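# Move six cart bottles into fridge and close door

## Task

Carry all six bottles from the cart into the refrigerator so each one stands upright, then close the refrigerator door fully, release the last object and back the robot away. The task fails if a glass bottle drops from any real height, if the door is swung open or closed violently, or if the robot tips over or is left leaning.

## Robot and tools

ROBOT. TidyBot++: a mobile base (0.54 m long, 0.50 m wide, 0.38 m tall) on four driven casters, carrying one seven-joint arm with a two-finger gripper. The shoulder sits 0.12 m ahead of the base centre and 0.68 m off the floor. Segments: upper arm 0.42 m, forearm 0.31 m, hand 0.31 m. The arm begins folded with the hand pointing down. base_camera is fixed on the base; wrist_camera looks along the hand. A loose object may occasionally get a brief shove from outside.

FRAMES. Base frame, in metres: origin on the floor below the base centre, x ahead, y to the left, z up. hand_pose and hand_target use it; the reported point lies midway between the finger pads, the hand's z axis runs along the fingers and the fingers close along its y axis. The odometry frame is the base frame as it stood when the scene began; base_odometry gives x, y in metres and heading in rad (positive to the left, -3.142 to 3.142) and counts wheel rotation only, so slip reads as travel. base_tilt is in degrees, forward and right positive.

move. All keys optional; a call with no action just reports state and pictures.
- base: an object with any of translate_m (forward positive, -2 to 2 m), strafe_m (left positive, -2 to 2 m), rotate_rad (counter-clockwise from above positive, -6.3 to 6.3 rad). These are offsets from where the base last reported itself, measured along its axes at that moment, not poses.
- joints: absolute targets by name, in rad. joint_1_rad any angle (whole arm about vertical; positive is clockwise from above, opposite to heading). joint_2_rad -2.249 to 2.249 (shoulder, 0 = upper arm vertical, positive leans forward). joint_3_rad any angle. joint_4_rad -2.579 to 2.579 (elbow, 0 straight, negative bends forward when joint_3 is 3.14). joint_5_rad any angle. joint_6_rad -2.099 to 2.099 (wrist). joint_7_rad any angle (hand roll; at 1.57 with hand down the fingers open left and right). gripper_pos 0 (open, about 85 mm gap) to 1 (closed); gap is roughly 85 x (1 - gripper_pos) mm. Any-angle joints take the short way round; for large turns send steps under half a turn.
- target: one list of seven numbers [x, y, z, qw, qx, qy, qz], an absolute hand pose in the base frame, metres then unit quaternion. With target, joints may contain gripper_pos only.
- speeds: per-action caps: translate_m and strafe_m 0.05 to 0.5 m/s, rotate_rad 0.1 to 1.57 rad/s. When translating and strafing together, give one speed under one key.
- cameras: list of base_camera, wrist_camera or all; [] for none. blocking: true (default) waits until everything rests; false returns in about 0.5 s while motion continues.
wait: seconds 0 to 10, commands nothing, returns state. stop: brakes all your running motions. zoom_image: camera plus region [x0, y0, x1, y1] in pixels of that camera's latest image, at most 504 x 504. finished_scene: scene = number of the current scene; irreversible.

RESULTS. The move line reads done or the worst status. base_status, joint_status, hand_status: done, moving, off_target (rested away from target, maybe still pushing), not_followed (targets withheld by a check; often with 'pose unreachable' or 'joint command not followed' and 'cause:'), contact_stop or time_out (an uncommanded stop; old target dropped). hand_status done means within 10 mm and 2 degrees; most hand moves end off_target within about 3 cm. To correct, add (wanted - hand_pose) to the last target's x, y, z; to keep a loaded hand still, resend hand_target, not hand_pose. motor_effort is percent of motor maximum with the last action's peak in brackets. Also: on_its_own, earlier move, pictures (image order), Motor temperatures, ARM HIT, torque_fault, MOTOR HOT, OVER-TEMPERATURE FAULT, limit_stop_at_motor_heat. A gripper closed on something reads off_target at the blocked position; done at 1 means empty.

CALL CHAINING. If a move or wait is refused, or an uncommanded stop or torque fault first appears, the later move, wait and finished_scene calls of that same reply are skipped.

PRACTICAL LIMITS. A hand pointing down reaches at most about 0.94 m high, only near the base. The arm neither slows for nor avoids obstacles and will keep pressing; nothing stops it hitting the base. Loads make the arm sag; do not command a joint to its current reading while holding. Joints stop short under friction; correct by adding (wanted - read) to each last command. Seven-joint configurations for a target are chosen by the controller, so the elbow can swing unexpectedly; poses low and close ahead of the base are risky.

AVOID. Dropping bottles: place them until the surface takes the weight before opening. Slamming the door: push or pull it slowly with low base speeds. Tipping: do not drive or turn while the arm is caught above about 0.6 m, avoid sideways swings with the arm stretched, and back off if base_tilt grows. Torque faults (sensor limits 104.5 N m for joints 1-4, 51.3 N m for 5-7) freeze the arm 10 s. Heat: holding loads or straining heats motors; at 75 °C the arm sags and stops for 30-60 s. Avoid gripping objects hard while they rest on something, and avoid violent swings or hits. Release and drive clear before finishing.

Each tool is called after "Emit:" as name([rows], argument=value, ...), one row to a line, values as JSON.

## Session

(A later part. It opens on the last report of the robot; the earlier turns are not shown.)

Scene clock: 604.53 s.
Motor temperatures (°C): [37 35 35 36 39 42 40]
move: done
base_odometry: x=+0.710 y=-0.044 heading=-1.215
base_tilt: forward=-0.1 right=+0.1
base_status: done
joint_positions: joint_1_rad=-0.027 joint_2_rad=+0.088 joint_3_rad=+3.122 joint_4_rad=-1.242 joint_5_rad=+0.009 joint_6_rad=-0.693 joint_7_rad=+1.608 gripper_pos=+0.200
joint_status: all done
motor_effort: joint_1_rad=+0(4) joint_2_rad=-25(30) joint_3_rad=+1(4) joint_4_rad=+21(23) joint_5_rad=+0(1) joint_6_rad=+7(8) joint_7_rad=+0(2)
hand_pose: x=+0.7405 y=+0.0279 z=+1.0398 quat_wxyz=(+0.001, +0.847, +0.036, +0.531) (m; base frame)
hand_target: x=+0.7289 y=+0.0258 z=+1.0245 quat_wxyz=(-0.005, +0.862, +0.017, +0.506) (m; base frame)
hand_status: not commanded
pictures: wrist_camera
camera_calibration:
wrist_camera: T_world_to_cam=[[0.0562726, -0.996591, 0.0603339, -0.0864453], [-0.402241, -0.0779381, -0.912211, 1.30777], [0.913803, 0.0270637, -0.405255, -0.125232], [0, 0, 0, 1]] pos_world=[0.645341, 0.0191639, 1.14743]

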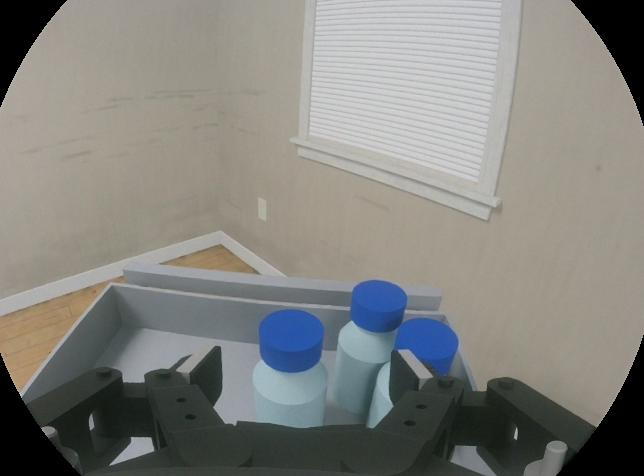

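Emit:
move(joints={"joint_1_rad": -0.055, "joint_2_rad": 0.41, "joint_4_rad": -1.18, "joint_6_rad": -0.31}, cameras=["wrist_camera"])

Scene clock: 612.53 s.
Motor temperatures (°C): [37 35 35 36 39 42 40]
move: done
base_odometry: x=+0.710 y=-0.044 heading=-1.215
base_tilt: forward=-0.2 right=+0.1
base_status: not commanded
joint_positions: joint_1_rad=-0.038 joint_2_rad=+0.407 joint_3_rad=+3.122 joint_4_rad=-1.206 joint_5_rad=+0.009 joint_6_rad=-0.374 joint_7_rad=+1.608 gripper_pos=+0.200
joint_status: all done
motor_effort: joint_1_rad=+0(2) joint_2_rad=-37(41) joint_3_rad=+1(1) joint_4_rad=+22(23) joint_5_rad=+0(1) joint_6_rad=+7(10) joint_7_rad=+1(1)
hand_pose: x=+0.8828 y=+0.0415 z=+0.9293 quat_wxyz=(-0.005, +0.837, +0.040, +0.546) (m; base frame)
hand_target: x=+0.8935 y=+0.0541 z=+0.9612 quat_wxyz=(-0.019, +0.813, +0.028, +0.581) (m; base frame)
hand_status: not commanded
pictures: wrist_camera
camera_calibration:
wrist_camera: T_world_to_cam=[[0.0665785, -0.996268, 0.0549218, -0.0783681], [-0.368449, -0.0757017, -0.926561, 1.24871], [0.927261, 0.0414532, -0.372114, -0.343665], [0, 0, 0, 1]] pos_world=[0.783968, 0.0306995, 1.03342]

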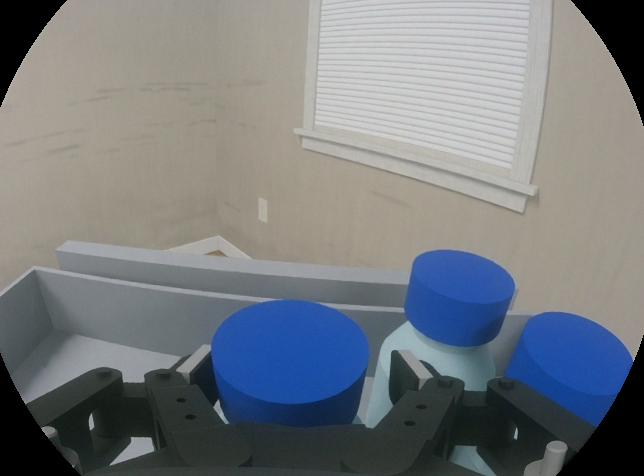

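Emit:
move(joints={"joint_1_rad": -0.068, "joint_4_rad": -1.155, "joint_6_rad": -0.335}, cameras=["wrist_camera"])

Emit:
move(joints={"gripper_pos": 0.6}, cameras=["wrist_camera"])

Scene clock: 617.97 s.
Motor temperatures (°C): [37 35 35 36 39 42 40]
move: done
base_odometry: x=+0.710 y=-0.044 heading=-1.215
base_tilt: forward=-0.2 right=+0.0
base_status: not commanded
joint_positions: joint_1_rad=-0.054 joint_2_rad=+0.406 joint_3_rad=+3.122 joint_4_rad=-1.179 joint_5_rad=+0.009 joint_6_rad=-0.373 joint_7_rad=+1.608 gripper_pos=+0.200
joint_status: all done
motor_effort: joint_1_rad=+0(2) joint_2_rad=-37(39) joint_3_rad=+0(1) joint_4_rad=+22(23) joint_5_rad=+0(1) joint_6_rad=+7(9) joint_7_rad=+1(1)
hand_pose: x=+0.8855 y=+0.0534 z=+0.9468 quat_wxyz=(-0.009, +0.829, +0.046, +0.558) (m; base frame)
hand_target: x=+0.8928 y=+0.0639 z=+0.9691 quat_wxyz=(-0.023, +0.813, +0.033, +0.581) (m; base frame)
hand_status: not commanded
pictures: wrist_camera
camera_calibration:
wrist_camera: T_world_to_cam=[[0.0800935, -0.995257, 0.0552137, -0.0799698], [-0.340077, -0.079352, -0.937044, 1.25177], [0.936981, 0.0562741, -0.34482, -0.375429], [0, 0, 0, 1]] pos_world=[0.783875, 0.0408671, 1.04793]

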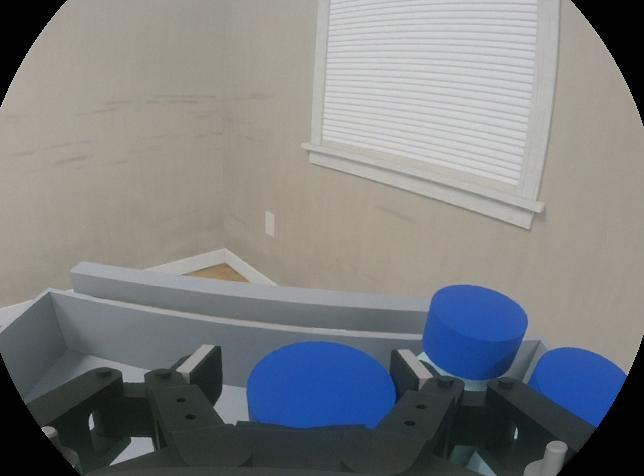

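Scene clock: 618.73 s.
Motor temperatures (°C): [37 35 35 36 39 42 40]
move: off_target
base_odometry: x=+0.710 y=-0.044 heading=-1.215
base_tilt: forward=-0.2 right=+0.1
base_status: not commanded
joint_positions: joint_1_rad=-0.054 joint_2_rad=+0.406 joint_3_rad=+3.122 joint_4_rad=-1.177 joint_5_rad=+0.009 joint_6_rad=-0.373 joint_7_rad=+1.608 gripper_pos=+0.430
joint_status: gripper_pos off_target (ended at +0.430, target +0.600)
motor_effort: joint_1_rad=-2(3) joint_2_rad=-38(38) joint_3_rad=-1(1) joint_4_rad=+22(23) joint_5_rad=-1(1) joint_6_rad=+9(9) joint_7_rad=+0(1)
hand_pose: x=+0.8857 y=+0.0536 z=+0.9477 quat_wxyz=(-0.009, +0.828, +0.046, +0.559) (m; base frame)
hand_target: x=+0.8928 y=+0.0639 z=+0.9691 quat_wxyz=(-0.023, +0.813, +0.033, +0.581) (m; base frame)
hand_status: not commanded
pictures: wrist_camera
camera_calibration:
wrist_camera: T_world_to_cam=[[0.080228, -0.995245, 0.0552277, -0.0799841], [-0.338576, -0.0793213, -0.93759, 1.25193], [0.937513, 0.0565222, -0.34333, -0.377163], [0, 0, 0, 1]] pos_world=[0.783886, 0.0410191, 1.04872]

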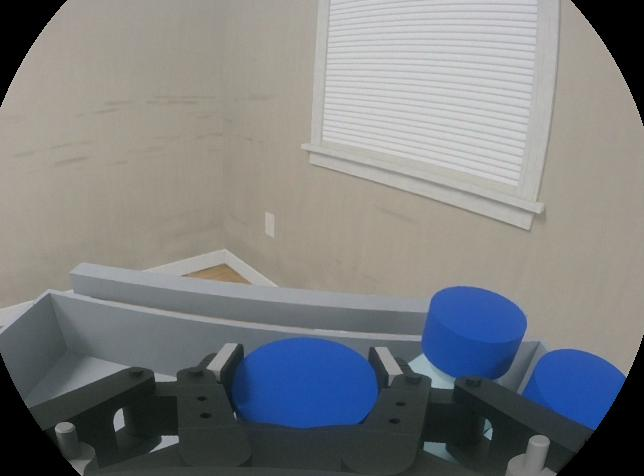

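Emit:
move(joints={"joint_2_rad": 0.20, "joint_4_rad": -0.745, "joint_6_rad": -0.90}, cameras=[])

Emit:
move(base={"translate_m": -0.307, "strafe_m": 0.018, "rotate_rad": 2.365}, speeds={"rotate_rad": 1.2})

Scene clock: 626.30 s.
Motor temperatures (°C): [37 35 35 36 39 42 40]
move: done
base_odometry: x=+0.710 y=-0.044 heading=-1.215
base_tilt: forward=-0.2 right=+0.1
base_status: not commanded
joint_positions: joint_1_rad=-0.055 joint_2_rad=+0.215 joint_3_rad=+3.122 joint_4_rad=-0.780 joint_5_rad=+0.009 joint_6_rad=-0.847 joint_7_rad=+1.608 gripper_pos=+0.430
joint_status: all done
motor_effort: joint_1_rad=+0(2) joint_2_rad=-33(49) joint_3_rad=+1(1) joint_4_rad=+24(29) joint_5_rad=+0(1) joint_6_rad=+12(13) joint_7_rad=+0(1)
hand_pose: x=+0.7707 y=+0.0454 z=+1.1802 quat_wxyz=(-0.008, +0.795, +0.043, +0.605) (m; base frame)
hand_target: x=+0.7549 y=+0.0486 z=+1.1941 quat_wxyz=(-0.020, +0.797, +0.026, +0.604) (m; base frame)
hand_status: not commanded
pictures: none
No camera images: "cameras" was empty.

Scene clock: 629.80 s.
Motor temperatures (°C): [37 35 35 36 39 42 40]
move: done
base_odometry: x=+0.619 y=+0.250 heading=+1.150
base_tilt: forward=-0.2 right=+0.0
base_status: done
joint_positions: joint_1_rad=-0.072 joint_2_rad=+0.223 joint_3_rad=+3.122 joint_4_rad=-0.780 joint_5_rad=+0.010 joint_6_rad=-0.850 joint_7_rad=+1.608 gripper_pos=+0.430
joint_status: not commanded
motor_effort: joint_1_rad=+0(6) joint_2_rad=-34(39) joint_3_rad=+1(4) joint_4_rad=+24(25) joint_5_rad=+0(3) joint_6_rad=+12(13) joint_7_rad=+1(1)
hand_pose: x=+0.7735 y=+0.0565 z=+1.1742 quat_wxyz=(-0.013, +0.798, +0.050, +0.600) (m; base frame)
hand_target: x=+0.7549 y=+0.0486 z=+1.1941 quat_wxyz=(-0.020, +0.797, +0.026, +0.604) (m; base frame)
hand_status: not commanded
pictures: base_camera, wrist_camera
camera_calibration:
wrist_camera: T_world_to_cam=[[0.0879953, -0.994409, 0.0583662, -0.090291], [-0.239774, -0.0780154, -0.967689, 1.38539], [0.966833, 0.0711575, -0.245298, -0.333012], [0, 0, 0, 1]] pos_world=[0.662093, 0.0419921, 1.26421]

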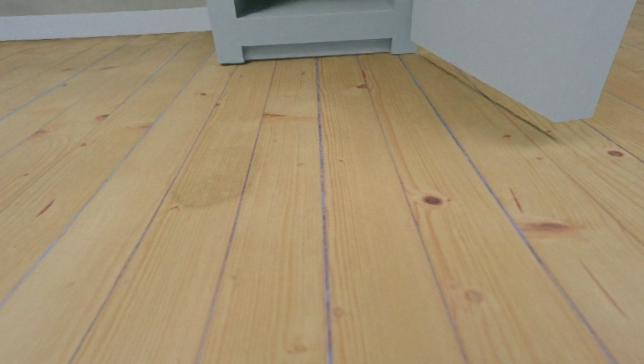

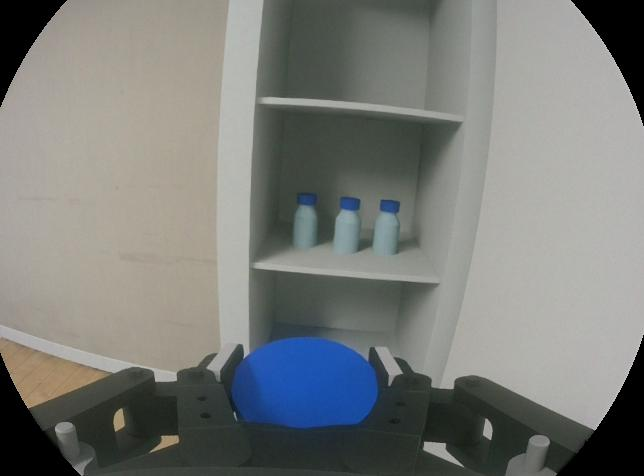

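Emit:
move(base={"translate_m": 0.762, "strafe_m": 0.09}, joints={"joint_2_rad": 0.17, "joint_4_rad": -0.88, "joint_6_rad": -0.80})

Scene clock: 638.17 s.
Motor temperatures (°C): [37 35 35 36 39 42 40]
move: done
base_odometry: x=+0.849 y=+0.982 heading=+1.150
base_tilt: forward=-0.1 right=+0.0
base_status: done
joint_positions: joint_1_rad=-0.072 joint_2_rad=+0.193 joint_3_rad=+3.122 joint_4_rad=-0.899 joint_5_rad=+0.010 joint_6_rad=-0.850 joint_7_rad=+1.608 gripper_pos=+0.430
joint_status: all done
motor_effort: joint_1_rad=+0(2) joint_2_rad=-33(37) joint_3_rad=+1(2) joint_4_rad=+24(25) joint_5_rad=+0(1) joint_6_rad=+12(12) joint_7_rad=+0(2)
hand_pose: x=+0.7660 y=+0.0564 z=+1.1267 quat_wxyz=(-0.012, +0.824, +0.052, +0.564) (m; base frame)
hand_target: x=+0.7599 y=+0.0502 z=+1.1673 quat_wxyz=(-0.020, +0.798, +0.028, +0.602) (m; base frame)
hand_status: not commanded
pictures: base_camera, wrist_camera
camera_calibration:
wrist_camera: T_world_to_cam=[[0.0936324, -0.993863, 0.0589064, -0.0919596], [-0.323899, -0.0863557, -0.942142, 1.37374], [0.941447, 0.0691353, -0.329997, -0.222399], [0, 0, 0, 1]] pos_world=[0.662941, 0.0426107, 1.22628]

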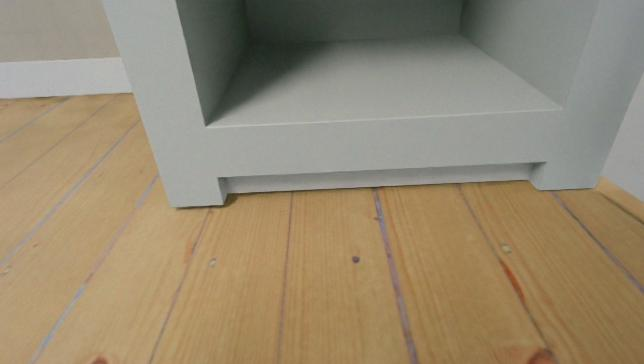

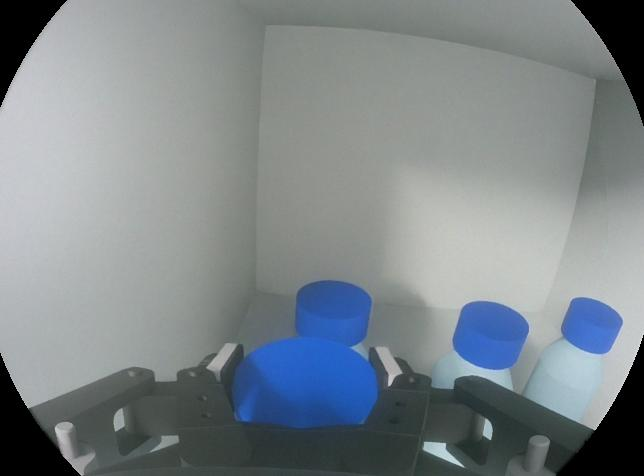

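Emit:
move(joints={"joint_2_rad": 0.15, "joint_4_rad": -0.99, "joint_6_rad": -0.69}, cameras=[])

Emit:
move(joints={"joint_2_rad": 0.14, "joint_4_rad": -1.04, "joint_6_rad": -0.64}, cameras=[])

Emit:
move(joints={"joint_2_rad": 0.14, "joint_4_rad": -1.07, "joint_6_rad": -0.61}, cameras=[])

Scene clock: 646.67 s.
Motor temperatures (°C): [37 35 35 36 39 42 40]
move: done
base_odometry: x=+0.849 y=+0.982 heading=+1.150
base_tilt: forward=-0.2 right=+0.0
base_status: not commanded
joint_positions: joint_1_rad=-0.072 joint_2_rad=+0.184 joint_3_rad=+3.122 joint_4_rad=-1.009 joint_5_rad=+0.010 joint_6_rad=-0.774 joint_7_rad=+1.608 gripper_pos=+0.430
joint_status: all done
motor_effort: joint_1_rad=+0(1) joint_2_rad=-34(35) joint_3_rad=+0(1) joint_4_rad=+25(26) joint_5_rad=+1(1) joint_6_rad=+11(12) joint_7_rad=+1(1)
hand_pose: x=+0.7725 y=+0.0573 z=+1.0913 quat_wxyz=(-0.012, +0.831, +0.053, +0.554) (m; base frame)
hand_target: x=+0.7661 y=+0.0518 z=+1.1494 quat_wxyz=(-0.020, +0.792, +0.030, +0.610) (m; base frame)
hand_status: not commanded
pictures: none
No camera images: "cameras" was empty.

Scene clock: 647.40 s.
Motor temperatures (°C): [37 35 35 36 39 42 40]
move: done
base_odometry: x=+0.849 y=+0.982 heading=+1.150
base_tilt: forward=-0.1 right=+0.1
base_status: not commanded
joint_positions: joint_1_rad=-0.072 joint_2_rad=+0.173 joint_3_rad=+3.122 joint_4_rad=-1.052 joint_5_rad=+0.010 joint_6_rad=-0.718 joint_7_rad=+1.608 gripper_pos=+0.430
joint_status: all done
motor_effort: joint_1_rad=+0(1) joint_2_rad=-32(34) joint_3_rad=+1(2) joint_4_rad=+25(25) joint_5_rad=+0(1) joint_6_rad=+11(11) joint_7_rad=+1(1)
hand_pose: x=+0.7741 y=+0.0577 z=+1.0897 quat_wxyz=(-0.012, +0.824, +0.053, +0.564) (m; base frame)
hand_target: x=+0.7677 y=+0.0525 z=+1.1415 quat_wxyz=(-0.021, +0.789, +0.030, +0.613) (m; base frame)
hand_status: not commanded
pictures: none
No camera images: "cameras" was empty.

Scene clock: 648.03 s.
Motor temperatures (°C): [37 35 35 36 39 42 40]
move: done
base_odometry: x=+0.849 y=+0.982 heading=+1.150
base_tilt: forward=-0.1 right=+0.0
base_status: not commanded
joint_positions: joint_1_rad=-0.072 joint_2_rad=+0.165 joint_3_rad=+3.122 joint_4_rad=-1.077 joint_5_rad=+0.010 joint_6_rad=-0.684 joint_7_rad=+1.608 gripper_pos=+0.430
joint_status: all done
motor_effort: joint_1_rad=-1(1) joint_2_rad=-31(32) joint_3_rad=+1(1) joint_4_rad=+24(25) joint_5_rad=+0(1) joint_6_rad=+11(12) joint_7_rad=+1(1)
hand_pose: x=+0.7749 y=+0.0579 z=+1.0899 quat_wxyz=(-0.012, +0.819, +0.053, +0.571) (m; base frame)
hand_target: x=+0.7711 y=+0.0531 z=+1.1328 quat_wxyz=(-0.021, +0.789, +0.031, +0.613) (m; base frame)
hand_status: not commanded
pictures: none
No camera images: "cameras" was empty.

Emit:
move(joints={"gripper_pos":0})

Emit:
move(base={"translate_m":-0.762,"strafe_m":-0.090}, speeds={"translate_m":0.4})

Scene clock: 675.47 s.
Motor temperatures (°C): [37 35 35 36 39 43 40]
move: done
base_odometry: x=+0.849 y=+0.982 heading=+1.150
base_tilt: forward=-0.1 right=+0.1
base_status: not commanded
joint_positions: joint_1_rad=-0.072 joint_2_rad=+0.147 joint_3_rad=+3.122 joint_4_rad=-1.077 joint_5_rad=+0.010 joint_6_rad=-0.666 joint_7_rad=+1.608 gripper_pos=+0.000
joint_status: all done
motor_effort: joint_1_rad=+0(2) joint_2_rad=-27(32) joint_3_rad=+1(1) joint_4_rad=+21(25) joint_5_rad=+0(1) joint_6_rad=+6(11) joint_7_rad=+1(1)
hand_pose: x=+0.7691 y=+0.0576 z=+1.1068 quat_wxyz=(-0.012, +0.809, +0.052, +0.585) (m; base frame)
hand_target: x=+0.7711 y=+0.0531 z=+1.1328 quat_wxyz=(-0.021, +0.789, +0.031, +0.613) (m; base frame)
hand_status: not commanded
pictures: base_camera, wrist_camera
camera_calibration:
wrist_camera: T_world_to_cam=[[0.0921613, -0.993899, 0.060595, -0.0905981], [-0.275158, -0.0839045, -0.957731, 1.33572], [0.956971, 0.0715924, -0.281212, -0.29801], [0, 0, 0, 1]] pos_world=[0.661072, 0.0433632, 1.20095]

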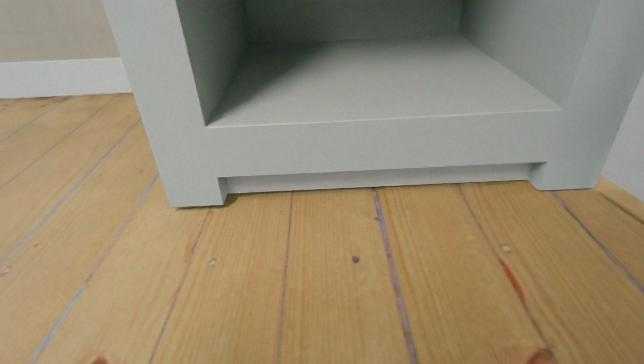

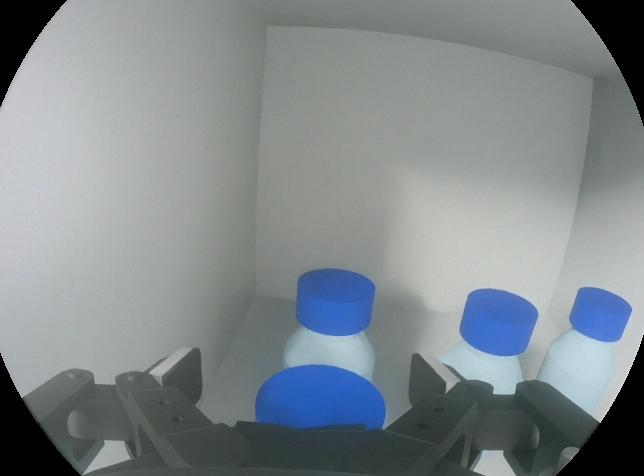

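Scene clock: 678.63 s.
Motor temperatures (°C): [37 35 35 36 39 43 40]
move: done
base_odometry: x=+0.620 y=+0.250 heading=+1.151
base_tilt: forward=-0.1 right=+0.1
base_status: done
joint_positions: joint_1_rad=-0.072 joint_2_rad=+0.135 joint_3_rad=+3.122 joint_4_rad=-1.077 joint_5_rad=+0.010 joint_6_rad=-0.666 joint_7_rad=+1.608 gripper_pos=+0.000
joint_status: not commanded
motor_effort: joint_1_rad=-1(3) joint_2_rad=-26(32) joint_3_rad=+0(2) joint_4_rad=+21(22) joint_5_rad=+0(1) joint_6_rad=+8(9) joint_7_rad=+0(1)
hand_pose: x=+0.7639 y=+0.0570 z=+1.1150 quat_wxyz=(-0.012, +0.805, +0.052, +0.590) (m; base frame)
hand_target: x=+0.7711 y=+0.0531 z=+1.1328 quat_wxyz=(-0.021, +0.789, +0.031, +0.613) (m; base frame)
hand_status: not commanded
pictures: base_camera, wrist_camera
camera_calibration:
wrist_camera: T_world_to_cam=[[0.0910632, -0.993985, 0.0608439, -0.0906258], [-0.262845, -0.0829216, -0.961268, 1.33654], [0.960531, 0.0715437, -0.268815, -0.30729], [0, 0, 0, 1]] pos_world=[0.654716, 0.042732, 1.20768]

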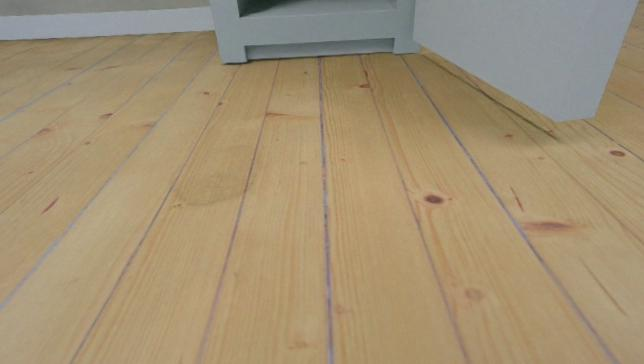

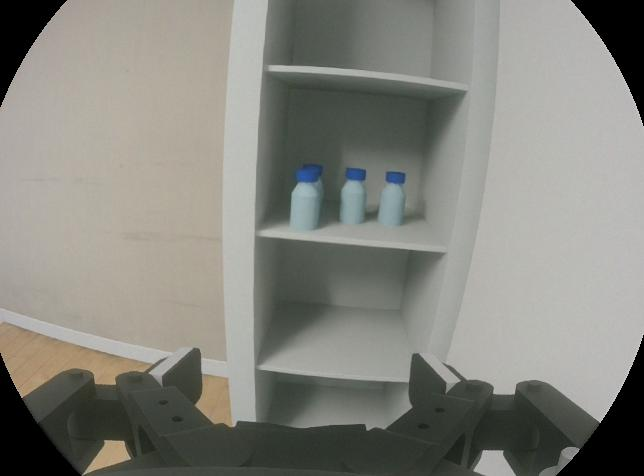

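Emit:
move(base={"translate_m":-0.294,"strafe_m":-0.138,"rotate_rad":-2.366}, speeds={"translate_m":0.15,"rotate_rad":1.2}, joints={"joint_1_rad":-0.03,"joint_2_rad":0.08,"joint_4_rad":-1.25,"joint_6_rad":-0.75,"joint_7_rad":1.55,"gripper_pos":0.2})

Scene clock: 687.77 s.
Motor temperatures (°C): [37 35 35 36 39 43 40]
move: done
base_odometry: x=+0.626 y=-0.075 heading=-1.216
base_tilt: forward=-0.2 right=+0.0
base_status: done
joint_positions: joint_1_rad=-0.028 joint_2_rad=+0.089 joint_3_rad=+3.122 joint_4_rad=-1.244 joint_5_rad=+0.010 joint_6_rad=-0.690 joint_7_rad=+1.608 gripper_pos=+0.200
joint_status: all done
motor_effort: joint_1_rad=-1(5) joint_2_rad=-25(31) joint_3_rad=+1(4) joint_4_rad=+21(23) joint_5_rad=+0(2) joint_6_rad=+7(8) joint_7_rad=+1(2)
hand_pose: x=+0.7412 y=+0.0288 z=+1.0389 quat_wxyz=(+0.001, +0.847, +0.037, +0.531) (m; base frame)
hand_target: x=+0.7289 y=+0.0258 z=+1.0245 quat_wxyz=(-0.005, +0.862, +0.017, +0.506) (m; base frame)
hand_status: not commanded
pictures: base_camera, wrist_camera
camera_calibration:
wrist_camera: T_world_to_cam=[[0.0576747, -0.996479, 0.0608474, -0.0871387], [-0.401875, -0.0789661, -0.912283, 1.30718], [0.913876, 0.0281627, -0.405015, -0.126549], [0, 0, 0, 1]] pos_world=[0.645999, 0.019955, 1.14657]

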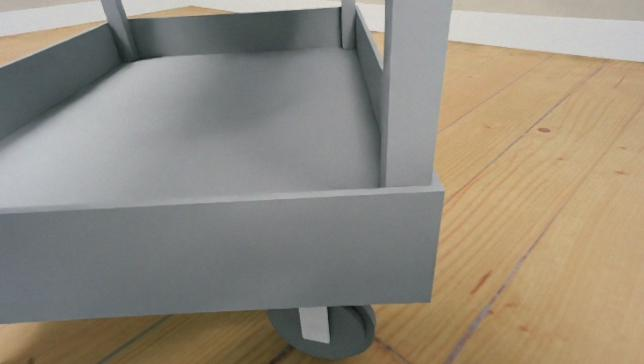

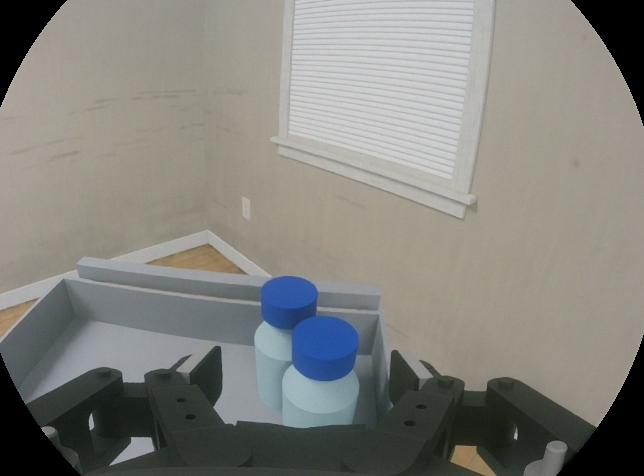

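Emit:
move(joints={"joint_1_rad":-0.013,"joint_2_rad":0.374,"joint_4_rad":-1.036,"joint_6_rad":-0.50,"joint_7_rad":1.55,"gripper_pos":0})

Scene clock: 699.43 s.
Motor temperatures (°C): [37 35 35 36 39 42 40]
move: done
base_odometry: x=+0.626 y=-0.075 heading=-1.216
base_tilt: forward=-0.1 right=+0.0
base_status: not commanded
joint_positions: joint_1_rad=-0.028 joint_2_rad=+0.369 joint_3_rad=+3.122 joint_4_rad=-1.064 joint_5_rad=+0.010 joint_6_rad=-0.563 joint_7_rad=+1.608 gripper_pos=+0.000
joint_status: all done
motor_effort: joint_1_rad=+0(1) joint_2_rad=-36(40) joint_3_rad=+1(2) joint_4_rad=+21(23) joint_5_rad=+0(1) joint_6_rad=+8(8) joint_7_rad=+1(2)
hand_pose: x=+0.8648 y=+0.0324 z=+0.9894 quat_wxyz=(-0.001, +0.840, +0.035, +0.542) (m; base frame)
hand_target: x=+0.8761 y=+0.0193 z=+1.0204 quat_wxyz=(-0.005, +0.816, +0.009, +0.578) (m; base frame)
hand_status: not commanded
pictures: base_camera, wrist_camera
camera_calibration:
wrist_camera: T_world_to_cam=[[0.0557374, -0.996876, 0.0559654, -0.0811167], [-0.377044, -0.0729173, -0.923321, 1.30119], [0.924517, 0.0303621, -0.37993, -0.293735], [0, 0, 0, 1]] pos_world=[0.76669, 0.0229344, 1.09436]

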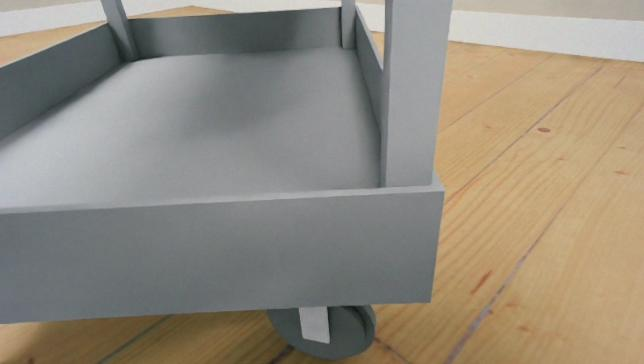

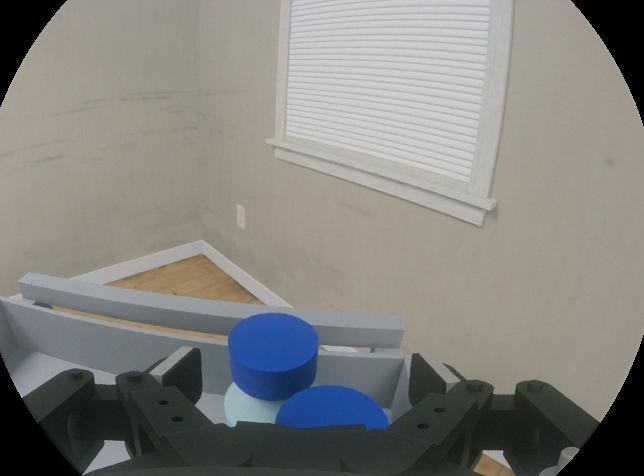

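Emit:
move(joints={"joint_1_rad":0.005,"joint_2_rad":0.385,"joint_4_rad":-1.12,"joint_6_rad":-0.40})

Scene clock: 704.33 s.
Motor temperatures (°C): [37 35 35 36 39 43 40]
move: done
base_odometry: x=+0.626 y=-0.075 heading=-1.216
base_tilt: forward=-0.2 right=+0.0
base_status: not commanded
joint_positions: joint_1_rad=-0.010 joint_2_rad=+0.371 joint_3_rad=+3.122 joint_4_rad=-1.115 joint_5_rad=+0.010 joint_6_rad=-0.463 joint_7_rad=+1.608 gripper_pos=+0.000
joint_status: all done
motor_effort: joint_1_rad=-1(1) joint_2_rad=-36(38) joint_3_rad=+1(1) joint_4_rad=+22(23) joint_5_rad=+1(1) joint_6_rad=+8(9) joint_7_rad=+1(1)
hand_pose: x=+0.8735 y=+0.0191 z=+0.9857 quat_wxyz=(+0.004, +0.827, +0.027, +0.562) (m; base frame)
hand_target: x=+0.8845 y=+0.0067 z=+0.9905 quat_wxyz=(-0.001, +0.815, +0.003, +0.580) (m; base frame)
hand_status: not commanded
pictures: base_camera, wrist_camera
camera_calibration:
wrist_camera: T_world_to_cam=[[0.0351851, -0.997787, 0.0564128, -0.077205], [-0.335109, -0.064959, -0.939937, 1.27967], [0.941522, 0.0141674, -0.336653, -0.359997], [0, 0, 0, 1]] pos_world=[0.770491, 0.0111924, 1.08597]

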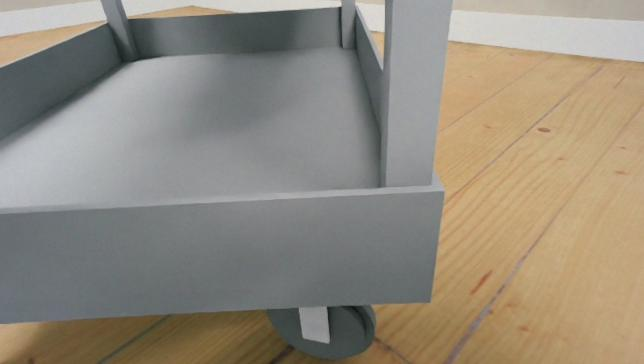

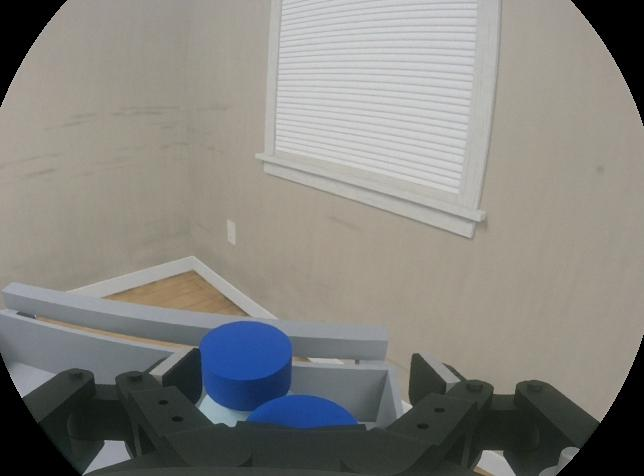

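Emit:
move(joints={"joint_1_rad":0.003,"joint_2_rad":0.395,"joint_4_rad":-1.193,"joint_6_rad":-0.32})

Scene clock: 708.03 s.
Motor temperatures (°C): [37 35 35 36 39 43 40]
move: done
base_odometry: x=+0.626 y=-0.075 heading=-1.216
base_tilt: forward=-0.1 right=+0.0
base_status: not commanded
joint_positions: joint_1_rad=-0.010 joint_2_rad=+0.378 joint_3_rad=+3.122 joint_4_rad=-1.187 joint_5_rad=+0.010 joint_6_rad=-0.382 joint_7_rad=+1.608 gripper_pos=+0.000
joint_status: all done
motor_effort: joint_1_rad=-1(2) joint_2_rad=-36(38) joint_3_rad=+1(1) joint_4_rad=+22(23) joint_5_rad=+0(1) joint_6_rad=+7(9) joint_7_rad=+1(1)
hand_pose: x=+0.8778 y=+0.0195 z=+0.9603 quat_wxyz=(+0.003, +0.826, +0.028, +0.562) (m; base frame)
hand_target: x=+0.8887 y=+0.0091 z=+0.9619 quat_wxyz=(-0.002, +0.816, +0.005, +0.578) (m; base frame)
hand_status: not commanded
pictures: base_camera, wrist_camera
camera_calibration:
wrist_camera: T_world_to_cam=[[0.0357684, -0.997772, 0.0563229, -0.0759109], [-0.33303, -0.0650381, -0.94067, 1.25622], [0.942237, 0.0148891, -0.334614, -0.375247], [0, 0, 0, 1]] pos_world=[0.774645, 0.0115472, 1.0604]

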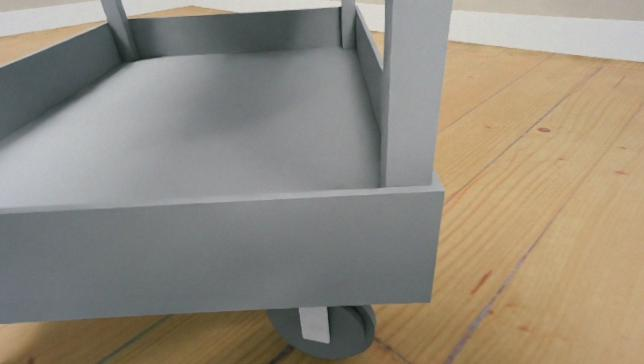

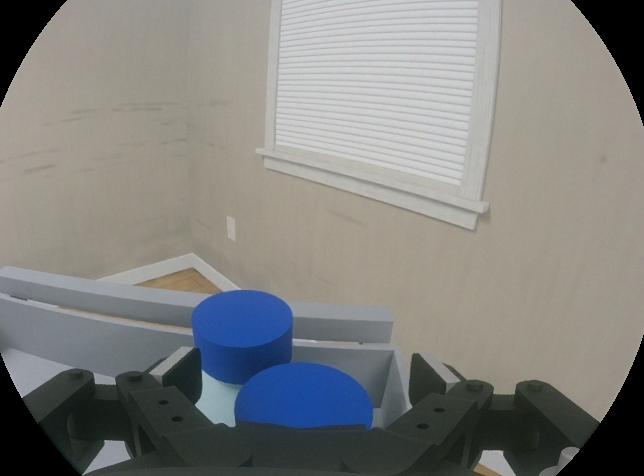

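Emit:
move(joints={"joint_1_rad":0.003,"joint_2_rad":0.41,"joint_4_rad":-1.235,"joint_6_rad":-0.265})

Scene clock: 721.43 s.
Motor temperatures (°C): [37 35 35 36 39 43 40]
move: done
base_odometry: x=+0.626 y=-0.075 heading=-1.216
base_tilt: forward=-0.1 right=+0.1
base_status: not commanded
joint_positions: joint_1_rad=-0.010 joint_2_rad=+0.390 joint_3_rad=+3.122 joint_4_rad=-1.227 joint_5_rad=+0.010 joint_6_rad=-0.324 joint_7_rad=+1.608 gripper_pos=+0.000
joint_status: all done
motor_effort: joint_1_rad=+0(1) joint_2_rad=-37(38) joint_3_rad=+1(1) joint_4_rad=+22(23) joint_5_rad=+0(1) joint_6_rad=+8(8) joint_7_rad=+0(1)
hand_pose: x=+0.8827 y=+0.0198 z=+0.9439 quat_wxyz=(+0.003, +0.825, +0.028, +0.565) (m; base frame)
hand_target: x=+0.8935 y=+0.0097 z=+0.9410 quat_wxyz=(-0.003, +0.816, +0.005, +0.578) (m; base frame)
hand_status: not commanded
pictures: base_camera, wrist_camera
camera_calibration:
wrist_camera: T_world_to_cam=[[0.0358576, -0.997778, 0.0561485, -0.0747745], [-0.327351, -0.0648119, -0.942677, 1.23926], [0.944222, 0.0154219, -0.328948, -0.392396], [0, 0, 0, 1]] pos_world=[0.778865, 0.0117622, 1.04335]

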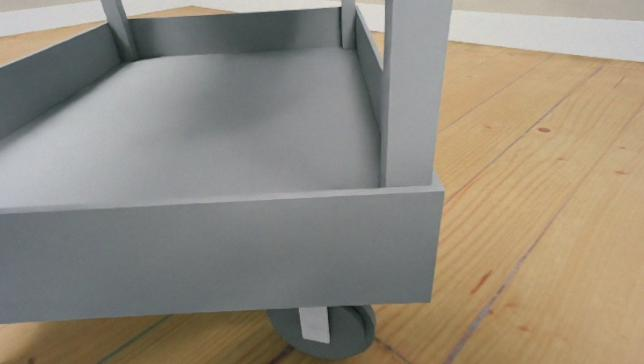

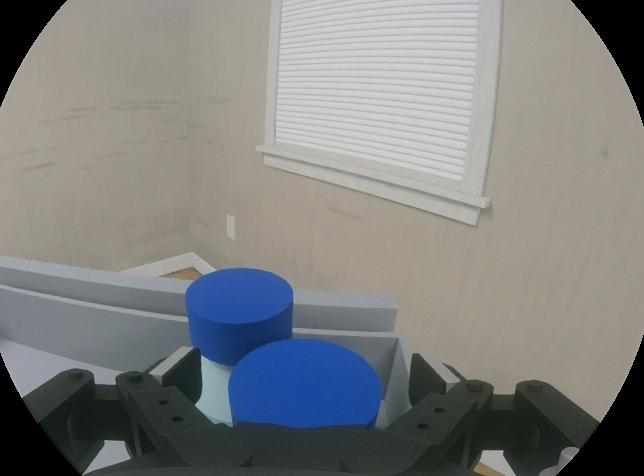

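Emit:
move(joints={"gripper_pos":0.6})

Emit:
move(joints={"joint_1_rad":0.003,"joint_2_rad":0.20,"joint_4_rad":-0.745,"joint_6_rad":-0.90})

Scene clock: 725.37 s.
Motor temperatures (°C): [37 35 35 36 38 43 40]
move: off_target
base_odometry: x=+0.626 y=-0.075 heading=-1.216
base_tilt: forward=-0.1 right=+0.1
base_status: not commanded
joint_positions: joint_1_rad=-0.010 joint_2_rad=+0.390 joint_3_rad=+3.122 joint_4_rad=-1.227 joint_5_rad=+0.010 joint_6_rad=-0.323 joint_7_rad=+1.608 gripper_pos=+0.426
joint_status: gripper_pos off_target (ended at +0.426, target +0.600)
motor_effort: joint_1_rad=+0(1) joint_2_rad=-36(37) joint_3_rad=+1(1) joint_4_rad=+22(22) joint_5_rad=+0(1) joint_6_rad=+8(8) joint_7_rad=+1(1)
hand_pose: x=+0.8827 y=+0.0198 z=+0.9441 quat_wxyz=(+0.003, +0.824, +0.028, +0.565) (m; base frame)
hand_target: x=+0.8935 y=+0.0097 z=+0.9410 quat_wxyz=(-0.003, +0.816, +0.005, +0.578) (m; base frame)
hand_status: not commanded
pictures: base_camera, wrist_camera
camera_calibration:
wrist_camera: T_world_to_cam=[[0.0358167, -0.997779, 0.0561542, -0.0747556], [-0.326633, -0.0647921, -0.942928, 1.23909], [0.944472, 0.0154308, -0.328228, -0.393307], [0, 0, 0, 1]] pos_world=[0.778874, 0.0117629, 1.04348]

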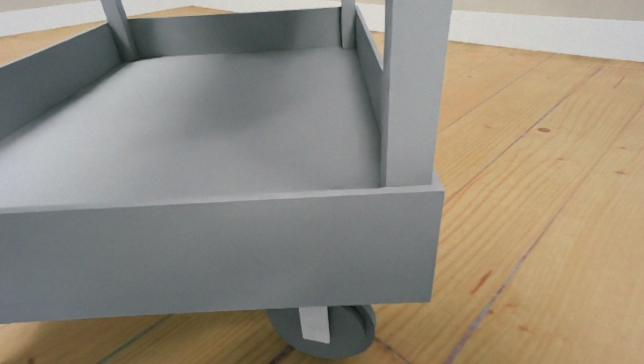

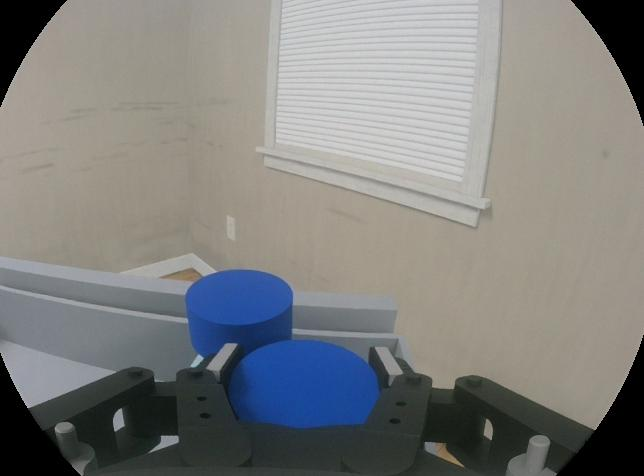

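Scene clock: 727.40 s.
Motor temperatures (°C): [37 35 35 36 38 43 40]
move: done
base_odometry: x=+0.626 y=-0.075 heading=-1.216
base_tilt: forward=-0.1 right=+0.1
base_status: not commanded
joint_positions: joint_1_rad=-0.010 joint_2_rad=+0.214 joint_3_rad=+3.122 joint_4_rad=-0.781 joint_5_rad=+0.010 joint_6_rad=-0.846 joint_7_rad=+1.608 gripper_pos=+0.426
joint_status: all done
motor_effort: joint_1_rad=+0(1) joint_2_rad=-33(48) joint_3_rad=+1(1) joint_4_rad=+24(28) joint_5_rad=+0(1) joint_6_rad=+11(13) joint_7_rad=+1(2)
hand_pose: x=+0.7717 y=+0.0160 z=+1.1809 quat_wxyz=(+0.006, +0.796, +0.025, +0.605) (m; base frame)
hand_target: x=+0.7568 y=+0.0034 z=+1.1941 quat_wxyz=(+0.002, +0.797, -0.002, +0.604) (m; base frame)
hand_status: not commanded
pictures: base_camera, wrist_camera
camera_calibration:
wrist_camera: T_world_to_cam=[[0.0258066, -0.997959, 0.0584069, -0.0828457], [-0.232046, -0.0628106, -0.970675, 1.38558], [0.972363, 0.0114968, -0.233193, -0.344344], [0, 0, 0, 1]] pos_world=[0.658484, 0.00831158, 1.26949]

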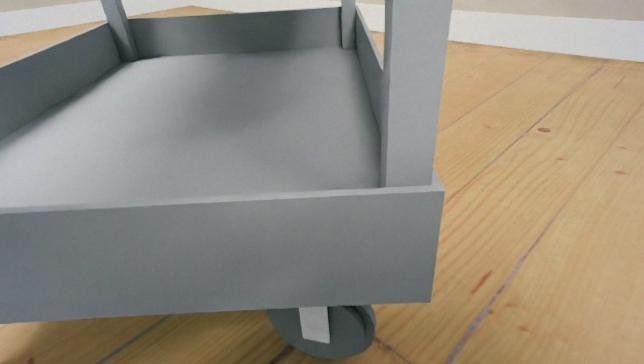

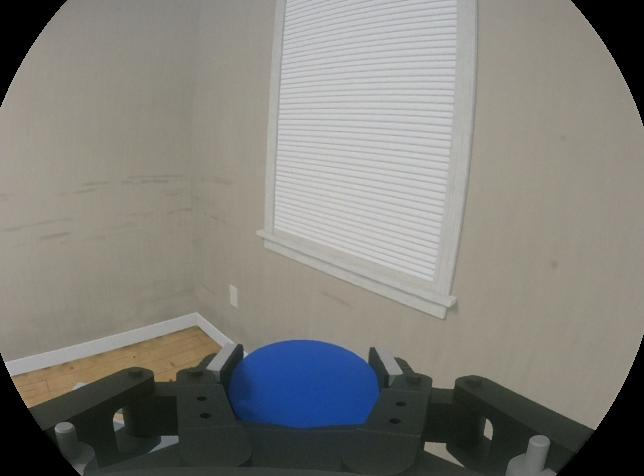

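Emit:
move(base={"translate_m":-0.307,"strafe_m":0.108,"rotate_rad":2.366}, speeds={"rotate_rad":1.2})

Scene clock: 734.53 s.
Motor temperatures (°C): [37 35 35 36 38 42 40]
move: done
base_odometry: x=+0.620 y=+0.250 heading=+1.150
base_tilt: forward=-0.1 right=+0.1
base_status: done
joint_positions: joint_1_rad=+0.000 joint_2_rad=+0.223 joint_3_rad=+3.122 joint_4_rad=-0.781 joint_5_rad=+0.010 joint_6_rad=-0.848 joint_7_rad=+1.608 gripper_pos=+0.426
joint_status: not commanded
motor_effort: joint_1_rad=-1(6) joint_2_rad=-34(38) joint_3_rad=+1(4) joint_4_rad=+24(25) joint_5_rad=+0(2) joint_6_rad=+12(12) joint_7_rad=+1(1)
hand_pose: x=+0.7760 y=+0.0096 z=+1.1744 quat_wxyz=(+0.009, +0.799, +0.022, +0.601) (m; base frame)
hand_target: x=+0.7568 y=+0.0034 z=+1.1941 quat_wxyz=(+0.002, +0.797, -0.002, +0.604) (m; base frame)
hand_status: not commanded
pictures: base_camera, wrist_camera
camera_calibration:
wrist_camera: T_world_to_cam=[[0.0165992, -0.998142, 0.0586211, -0.0820301], [-0.243643, -0.0608998, -0.967951, 1.3856], [0.969723, 0.00178461, -0.244201, -0.334951], [0, 0, 0, 1]] pos_world=[0.663765, 0.00310301, 1.26421]

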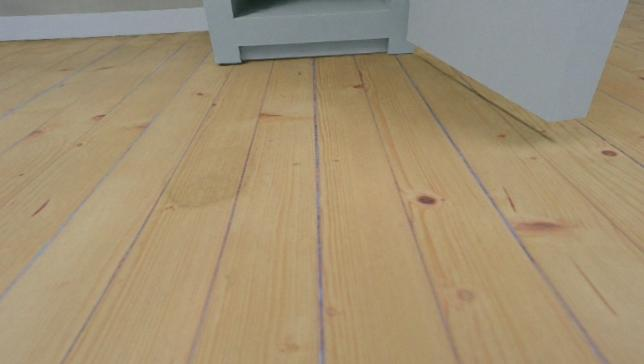

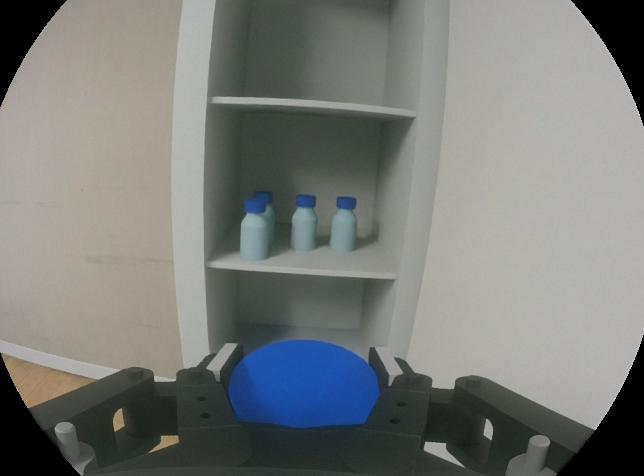

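Emit:
zoom_image(camera="base_camera", region=[190, 30, 430, 90])

Scaled by 2.100.

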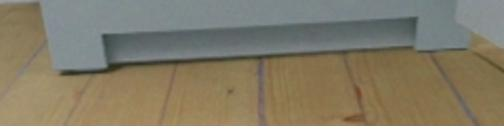

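Emit:
move(base={"translate_m":0.50,"strafe_m":0.018}, speeds={"translate_m":0.4}, joints={"joint_2_rad":0.17,"joint_4_rad":-0.88,"joint_6_rad":-0.80})

Emit:
move(base={"translate_m":0.257}, speeds={"translate_m":0.15})

Scene clock: 756.23 s.
Motor temperatures (°C): [37 35 35 36 38 42 40]
move: done
base_odometry: x=+0.808 y=+0.714 heading=+1.151
base_tilt: forward=-0.1 right=+0.1
base_status: done
joint_positions: joint_1_rad=+0.000 joint_2_rad=+0.191 joint_3_rad=+3.122 joint_4_rad=-0.898 joint_5_rad=+0.010 joint_6_rad=-0.848 joint_7_rad=+1.608 gripper_pos=+0.426
joint_status: all done
motor_effort: joint_1_rad=-1(2) joint_2_rad=-34(37) joint_3_rad=+1(1) joint_4_rad=+25(25) joint_5_rad=+0(1) joint_6_rad=+12(13) joint_7_rad=+1(1)
hand_pose: x=+0.7679 y=+0.0100 z=+1.1289 quat_wxyz=(+0.008, +0.824, +0.023, +0.566) (m; base frame)
hand_target: x=+0.7618 y=+0.0046 z=+1.1672 quat_wxyz=(+0.002, +0.799, +0.000, +0.602) (m; base frame)
hand_status: not commanded
pictures: base_camera, wrist_camera
camera_calibration:
wrist_camera: T_world_to_cam=[[0.0220693, -0.998001, 0.0592125, -0.0837175], [-0.324881, -0.0631716, -0.943643, 1.37465], [0.945497, 0.0015885, -0.325626, -0.227669], [0, 0, 0, 1]] pos_world=[0.663707, 0.00365032, 1.228]

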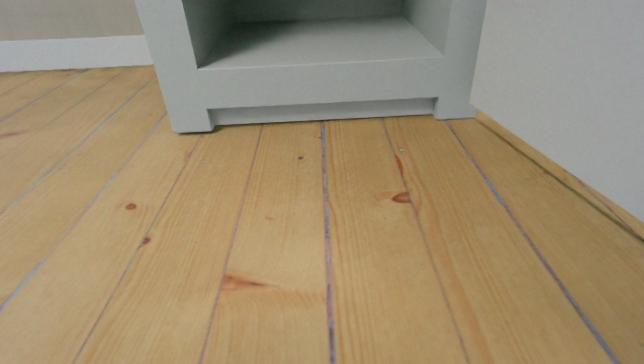

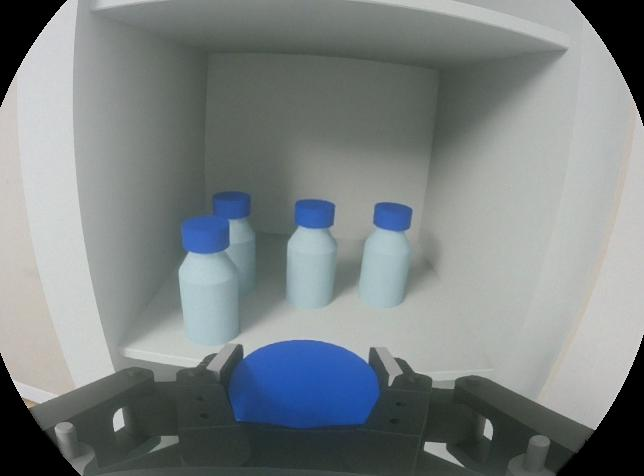

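Scene clock: 758.60 s.
Motor temperatures (°C): [37 35 35 36 38 42 40]
move: done
base_odometry: x=+0.913 y=+0.949 heading=+1.151
base_tilt: forward=-0.1 right=+0.1
base_status: done
joint_positions: joint_1_rad=+0.000 joint_2_rad=+0.191 joint_3_rad=+3.122 joint_4_rad=-0.899 joint_5_rad=+0.010 joint_6_rad=-0.848 joint_7_rad=+1.608 gripper_pos=+0.426
joint_status: not commanded
motor_effort: joint_1_rad=+0(1) joint_2_rad=-34(37) joint_3_rad=+1(1) joint_4_rad=+24(25) joint_5_rad=+0(1) joint_6_rad=+12(12) joint_7_rad=+1(1)
hand_pose: x=+0.7678 y=+0.0100 z=+1.1287 quat_wxyz=(+0.008, +0.824, +0.023, +0.566) (m; base frame)
hand_target: x=+0.7618 y=+0.0046 z=+1.1672 quat_wxyz=(+0.002, +0.799, +0.000, +0.602) (m; base frame)
hand_status: not commanded
pictures: base_camera, wrist_camera
camera_calibration:
wrist_camera: T_world_to_cam=[[0.0220928, -0.998001, 0.0592182, -0.0837269], [-0.325214, -0.0631852, -0.943527, 1.37457], [0.945382, 0.00158654, -0.32596, -0.227135], [0, 0, 0, 1]] pos_world=[0.663608, 0.00365326, 1.22786]

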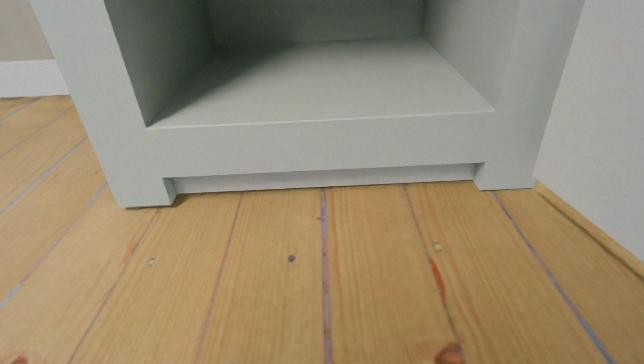

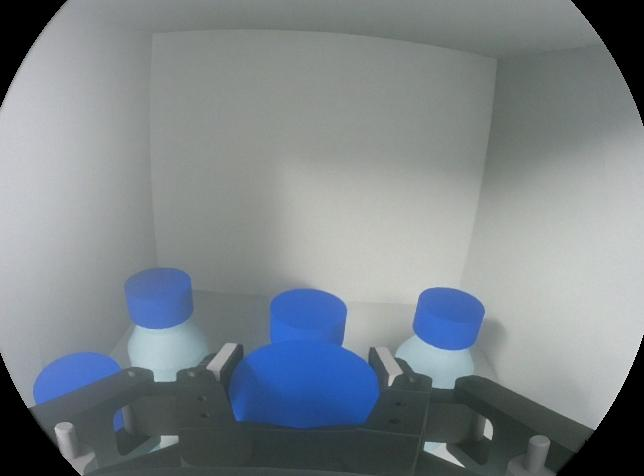

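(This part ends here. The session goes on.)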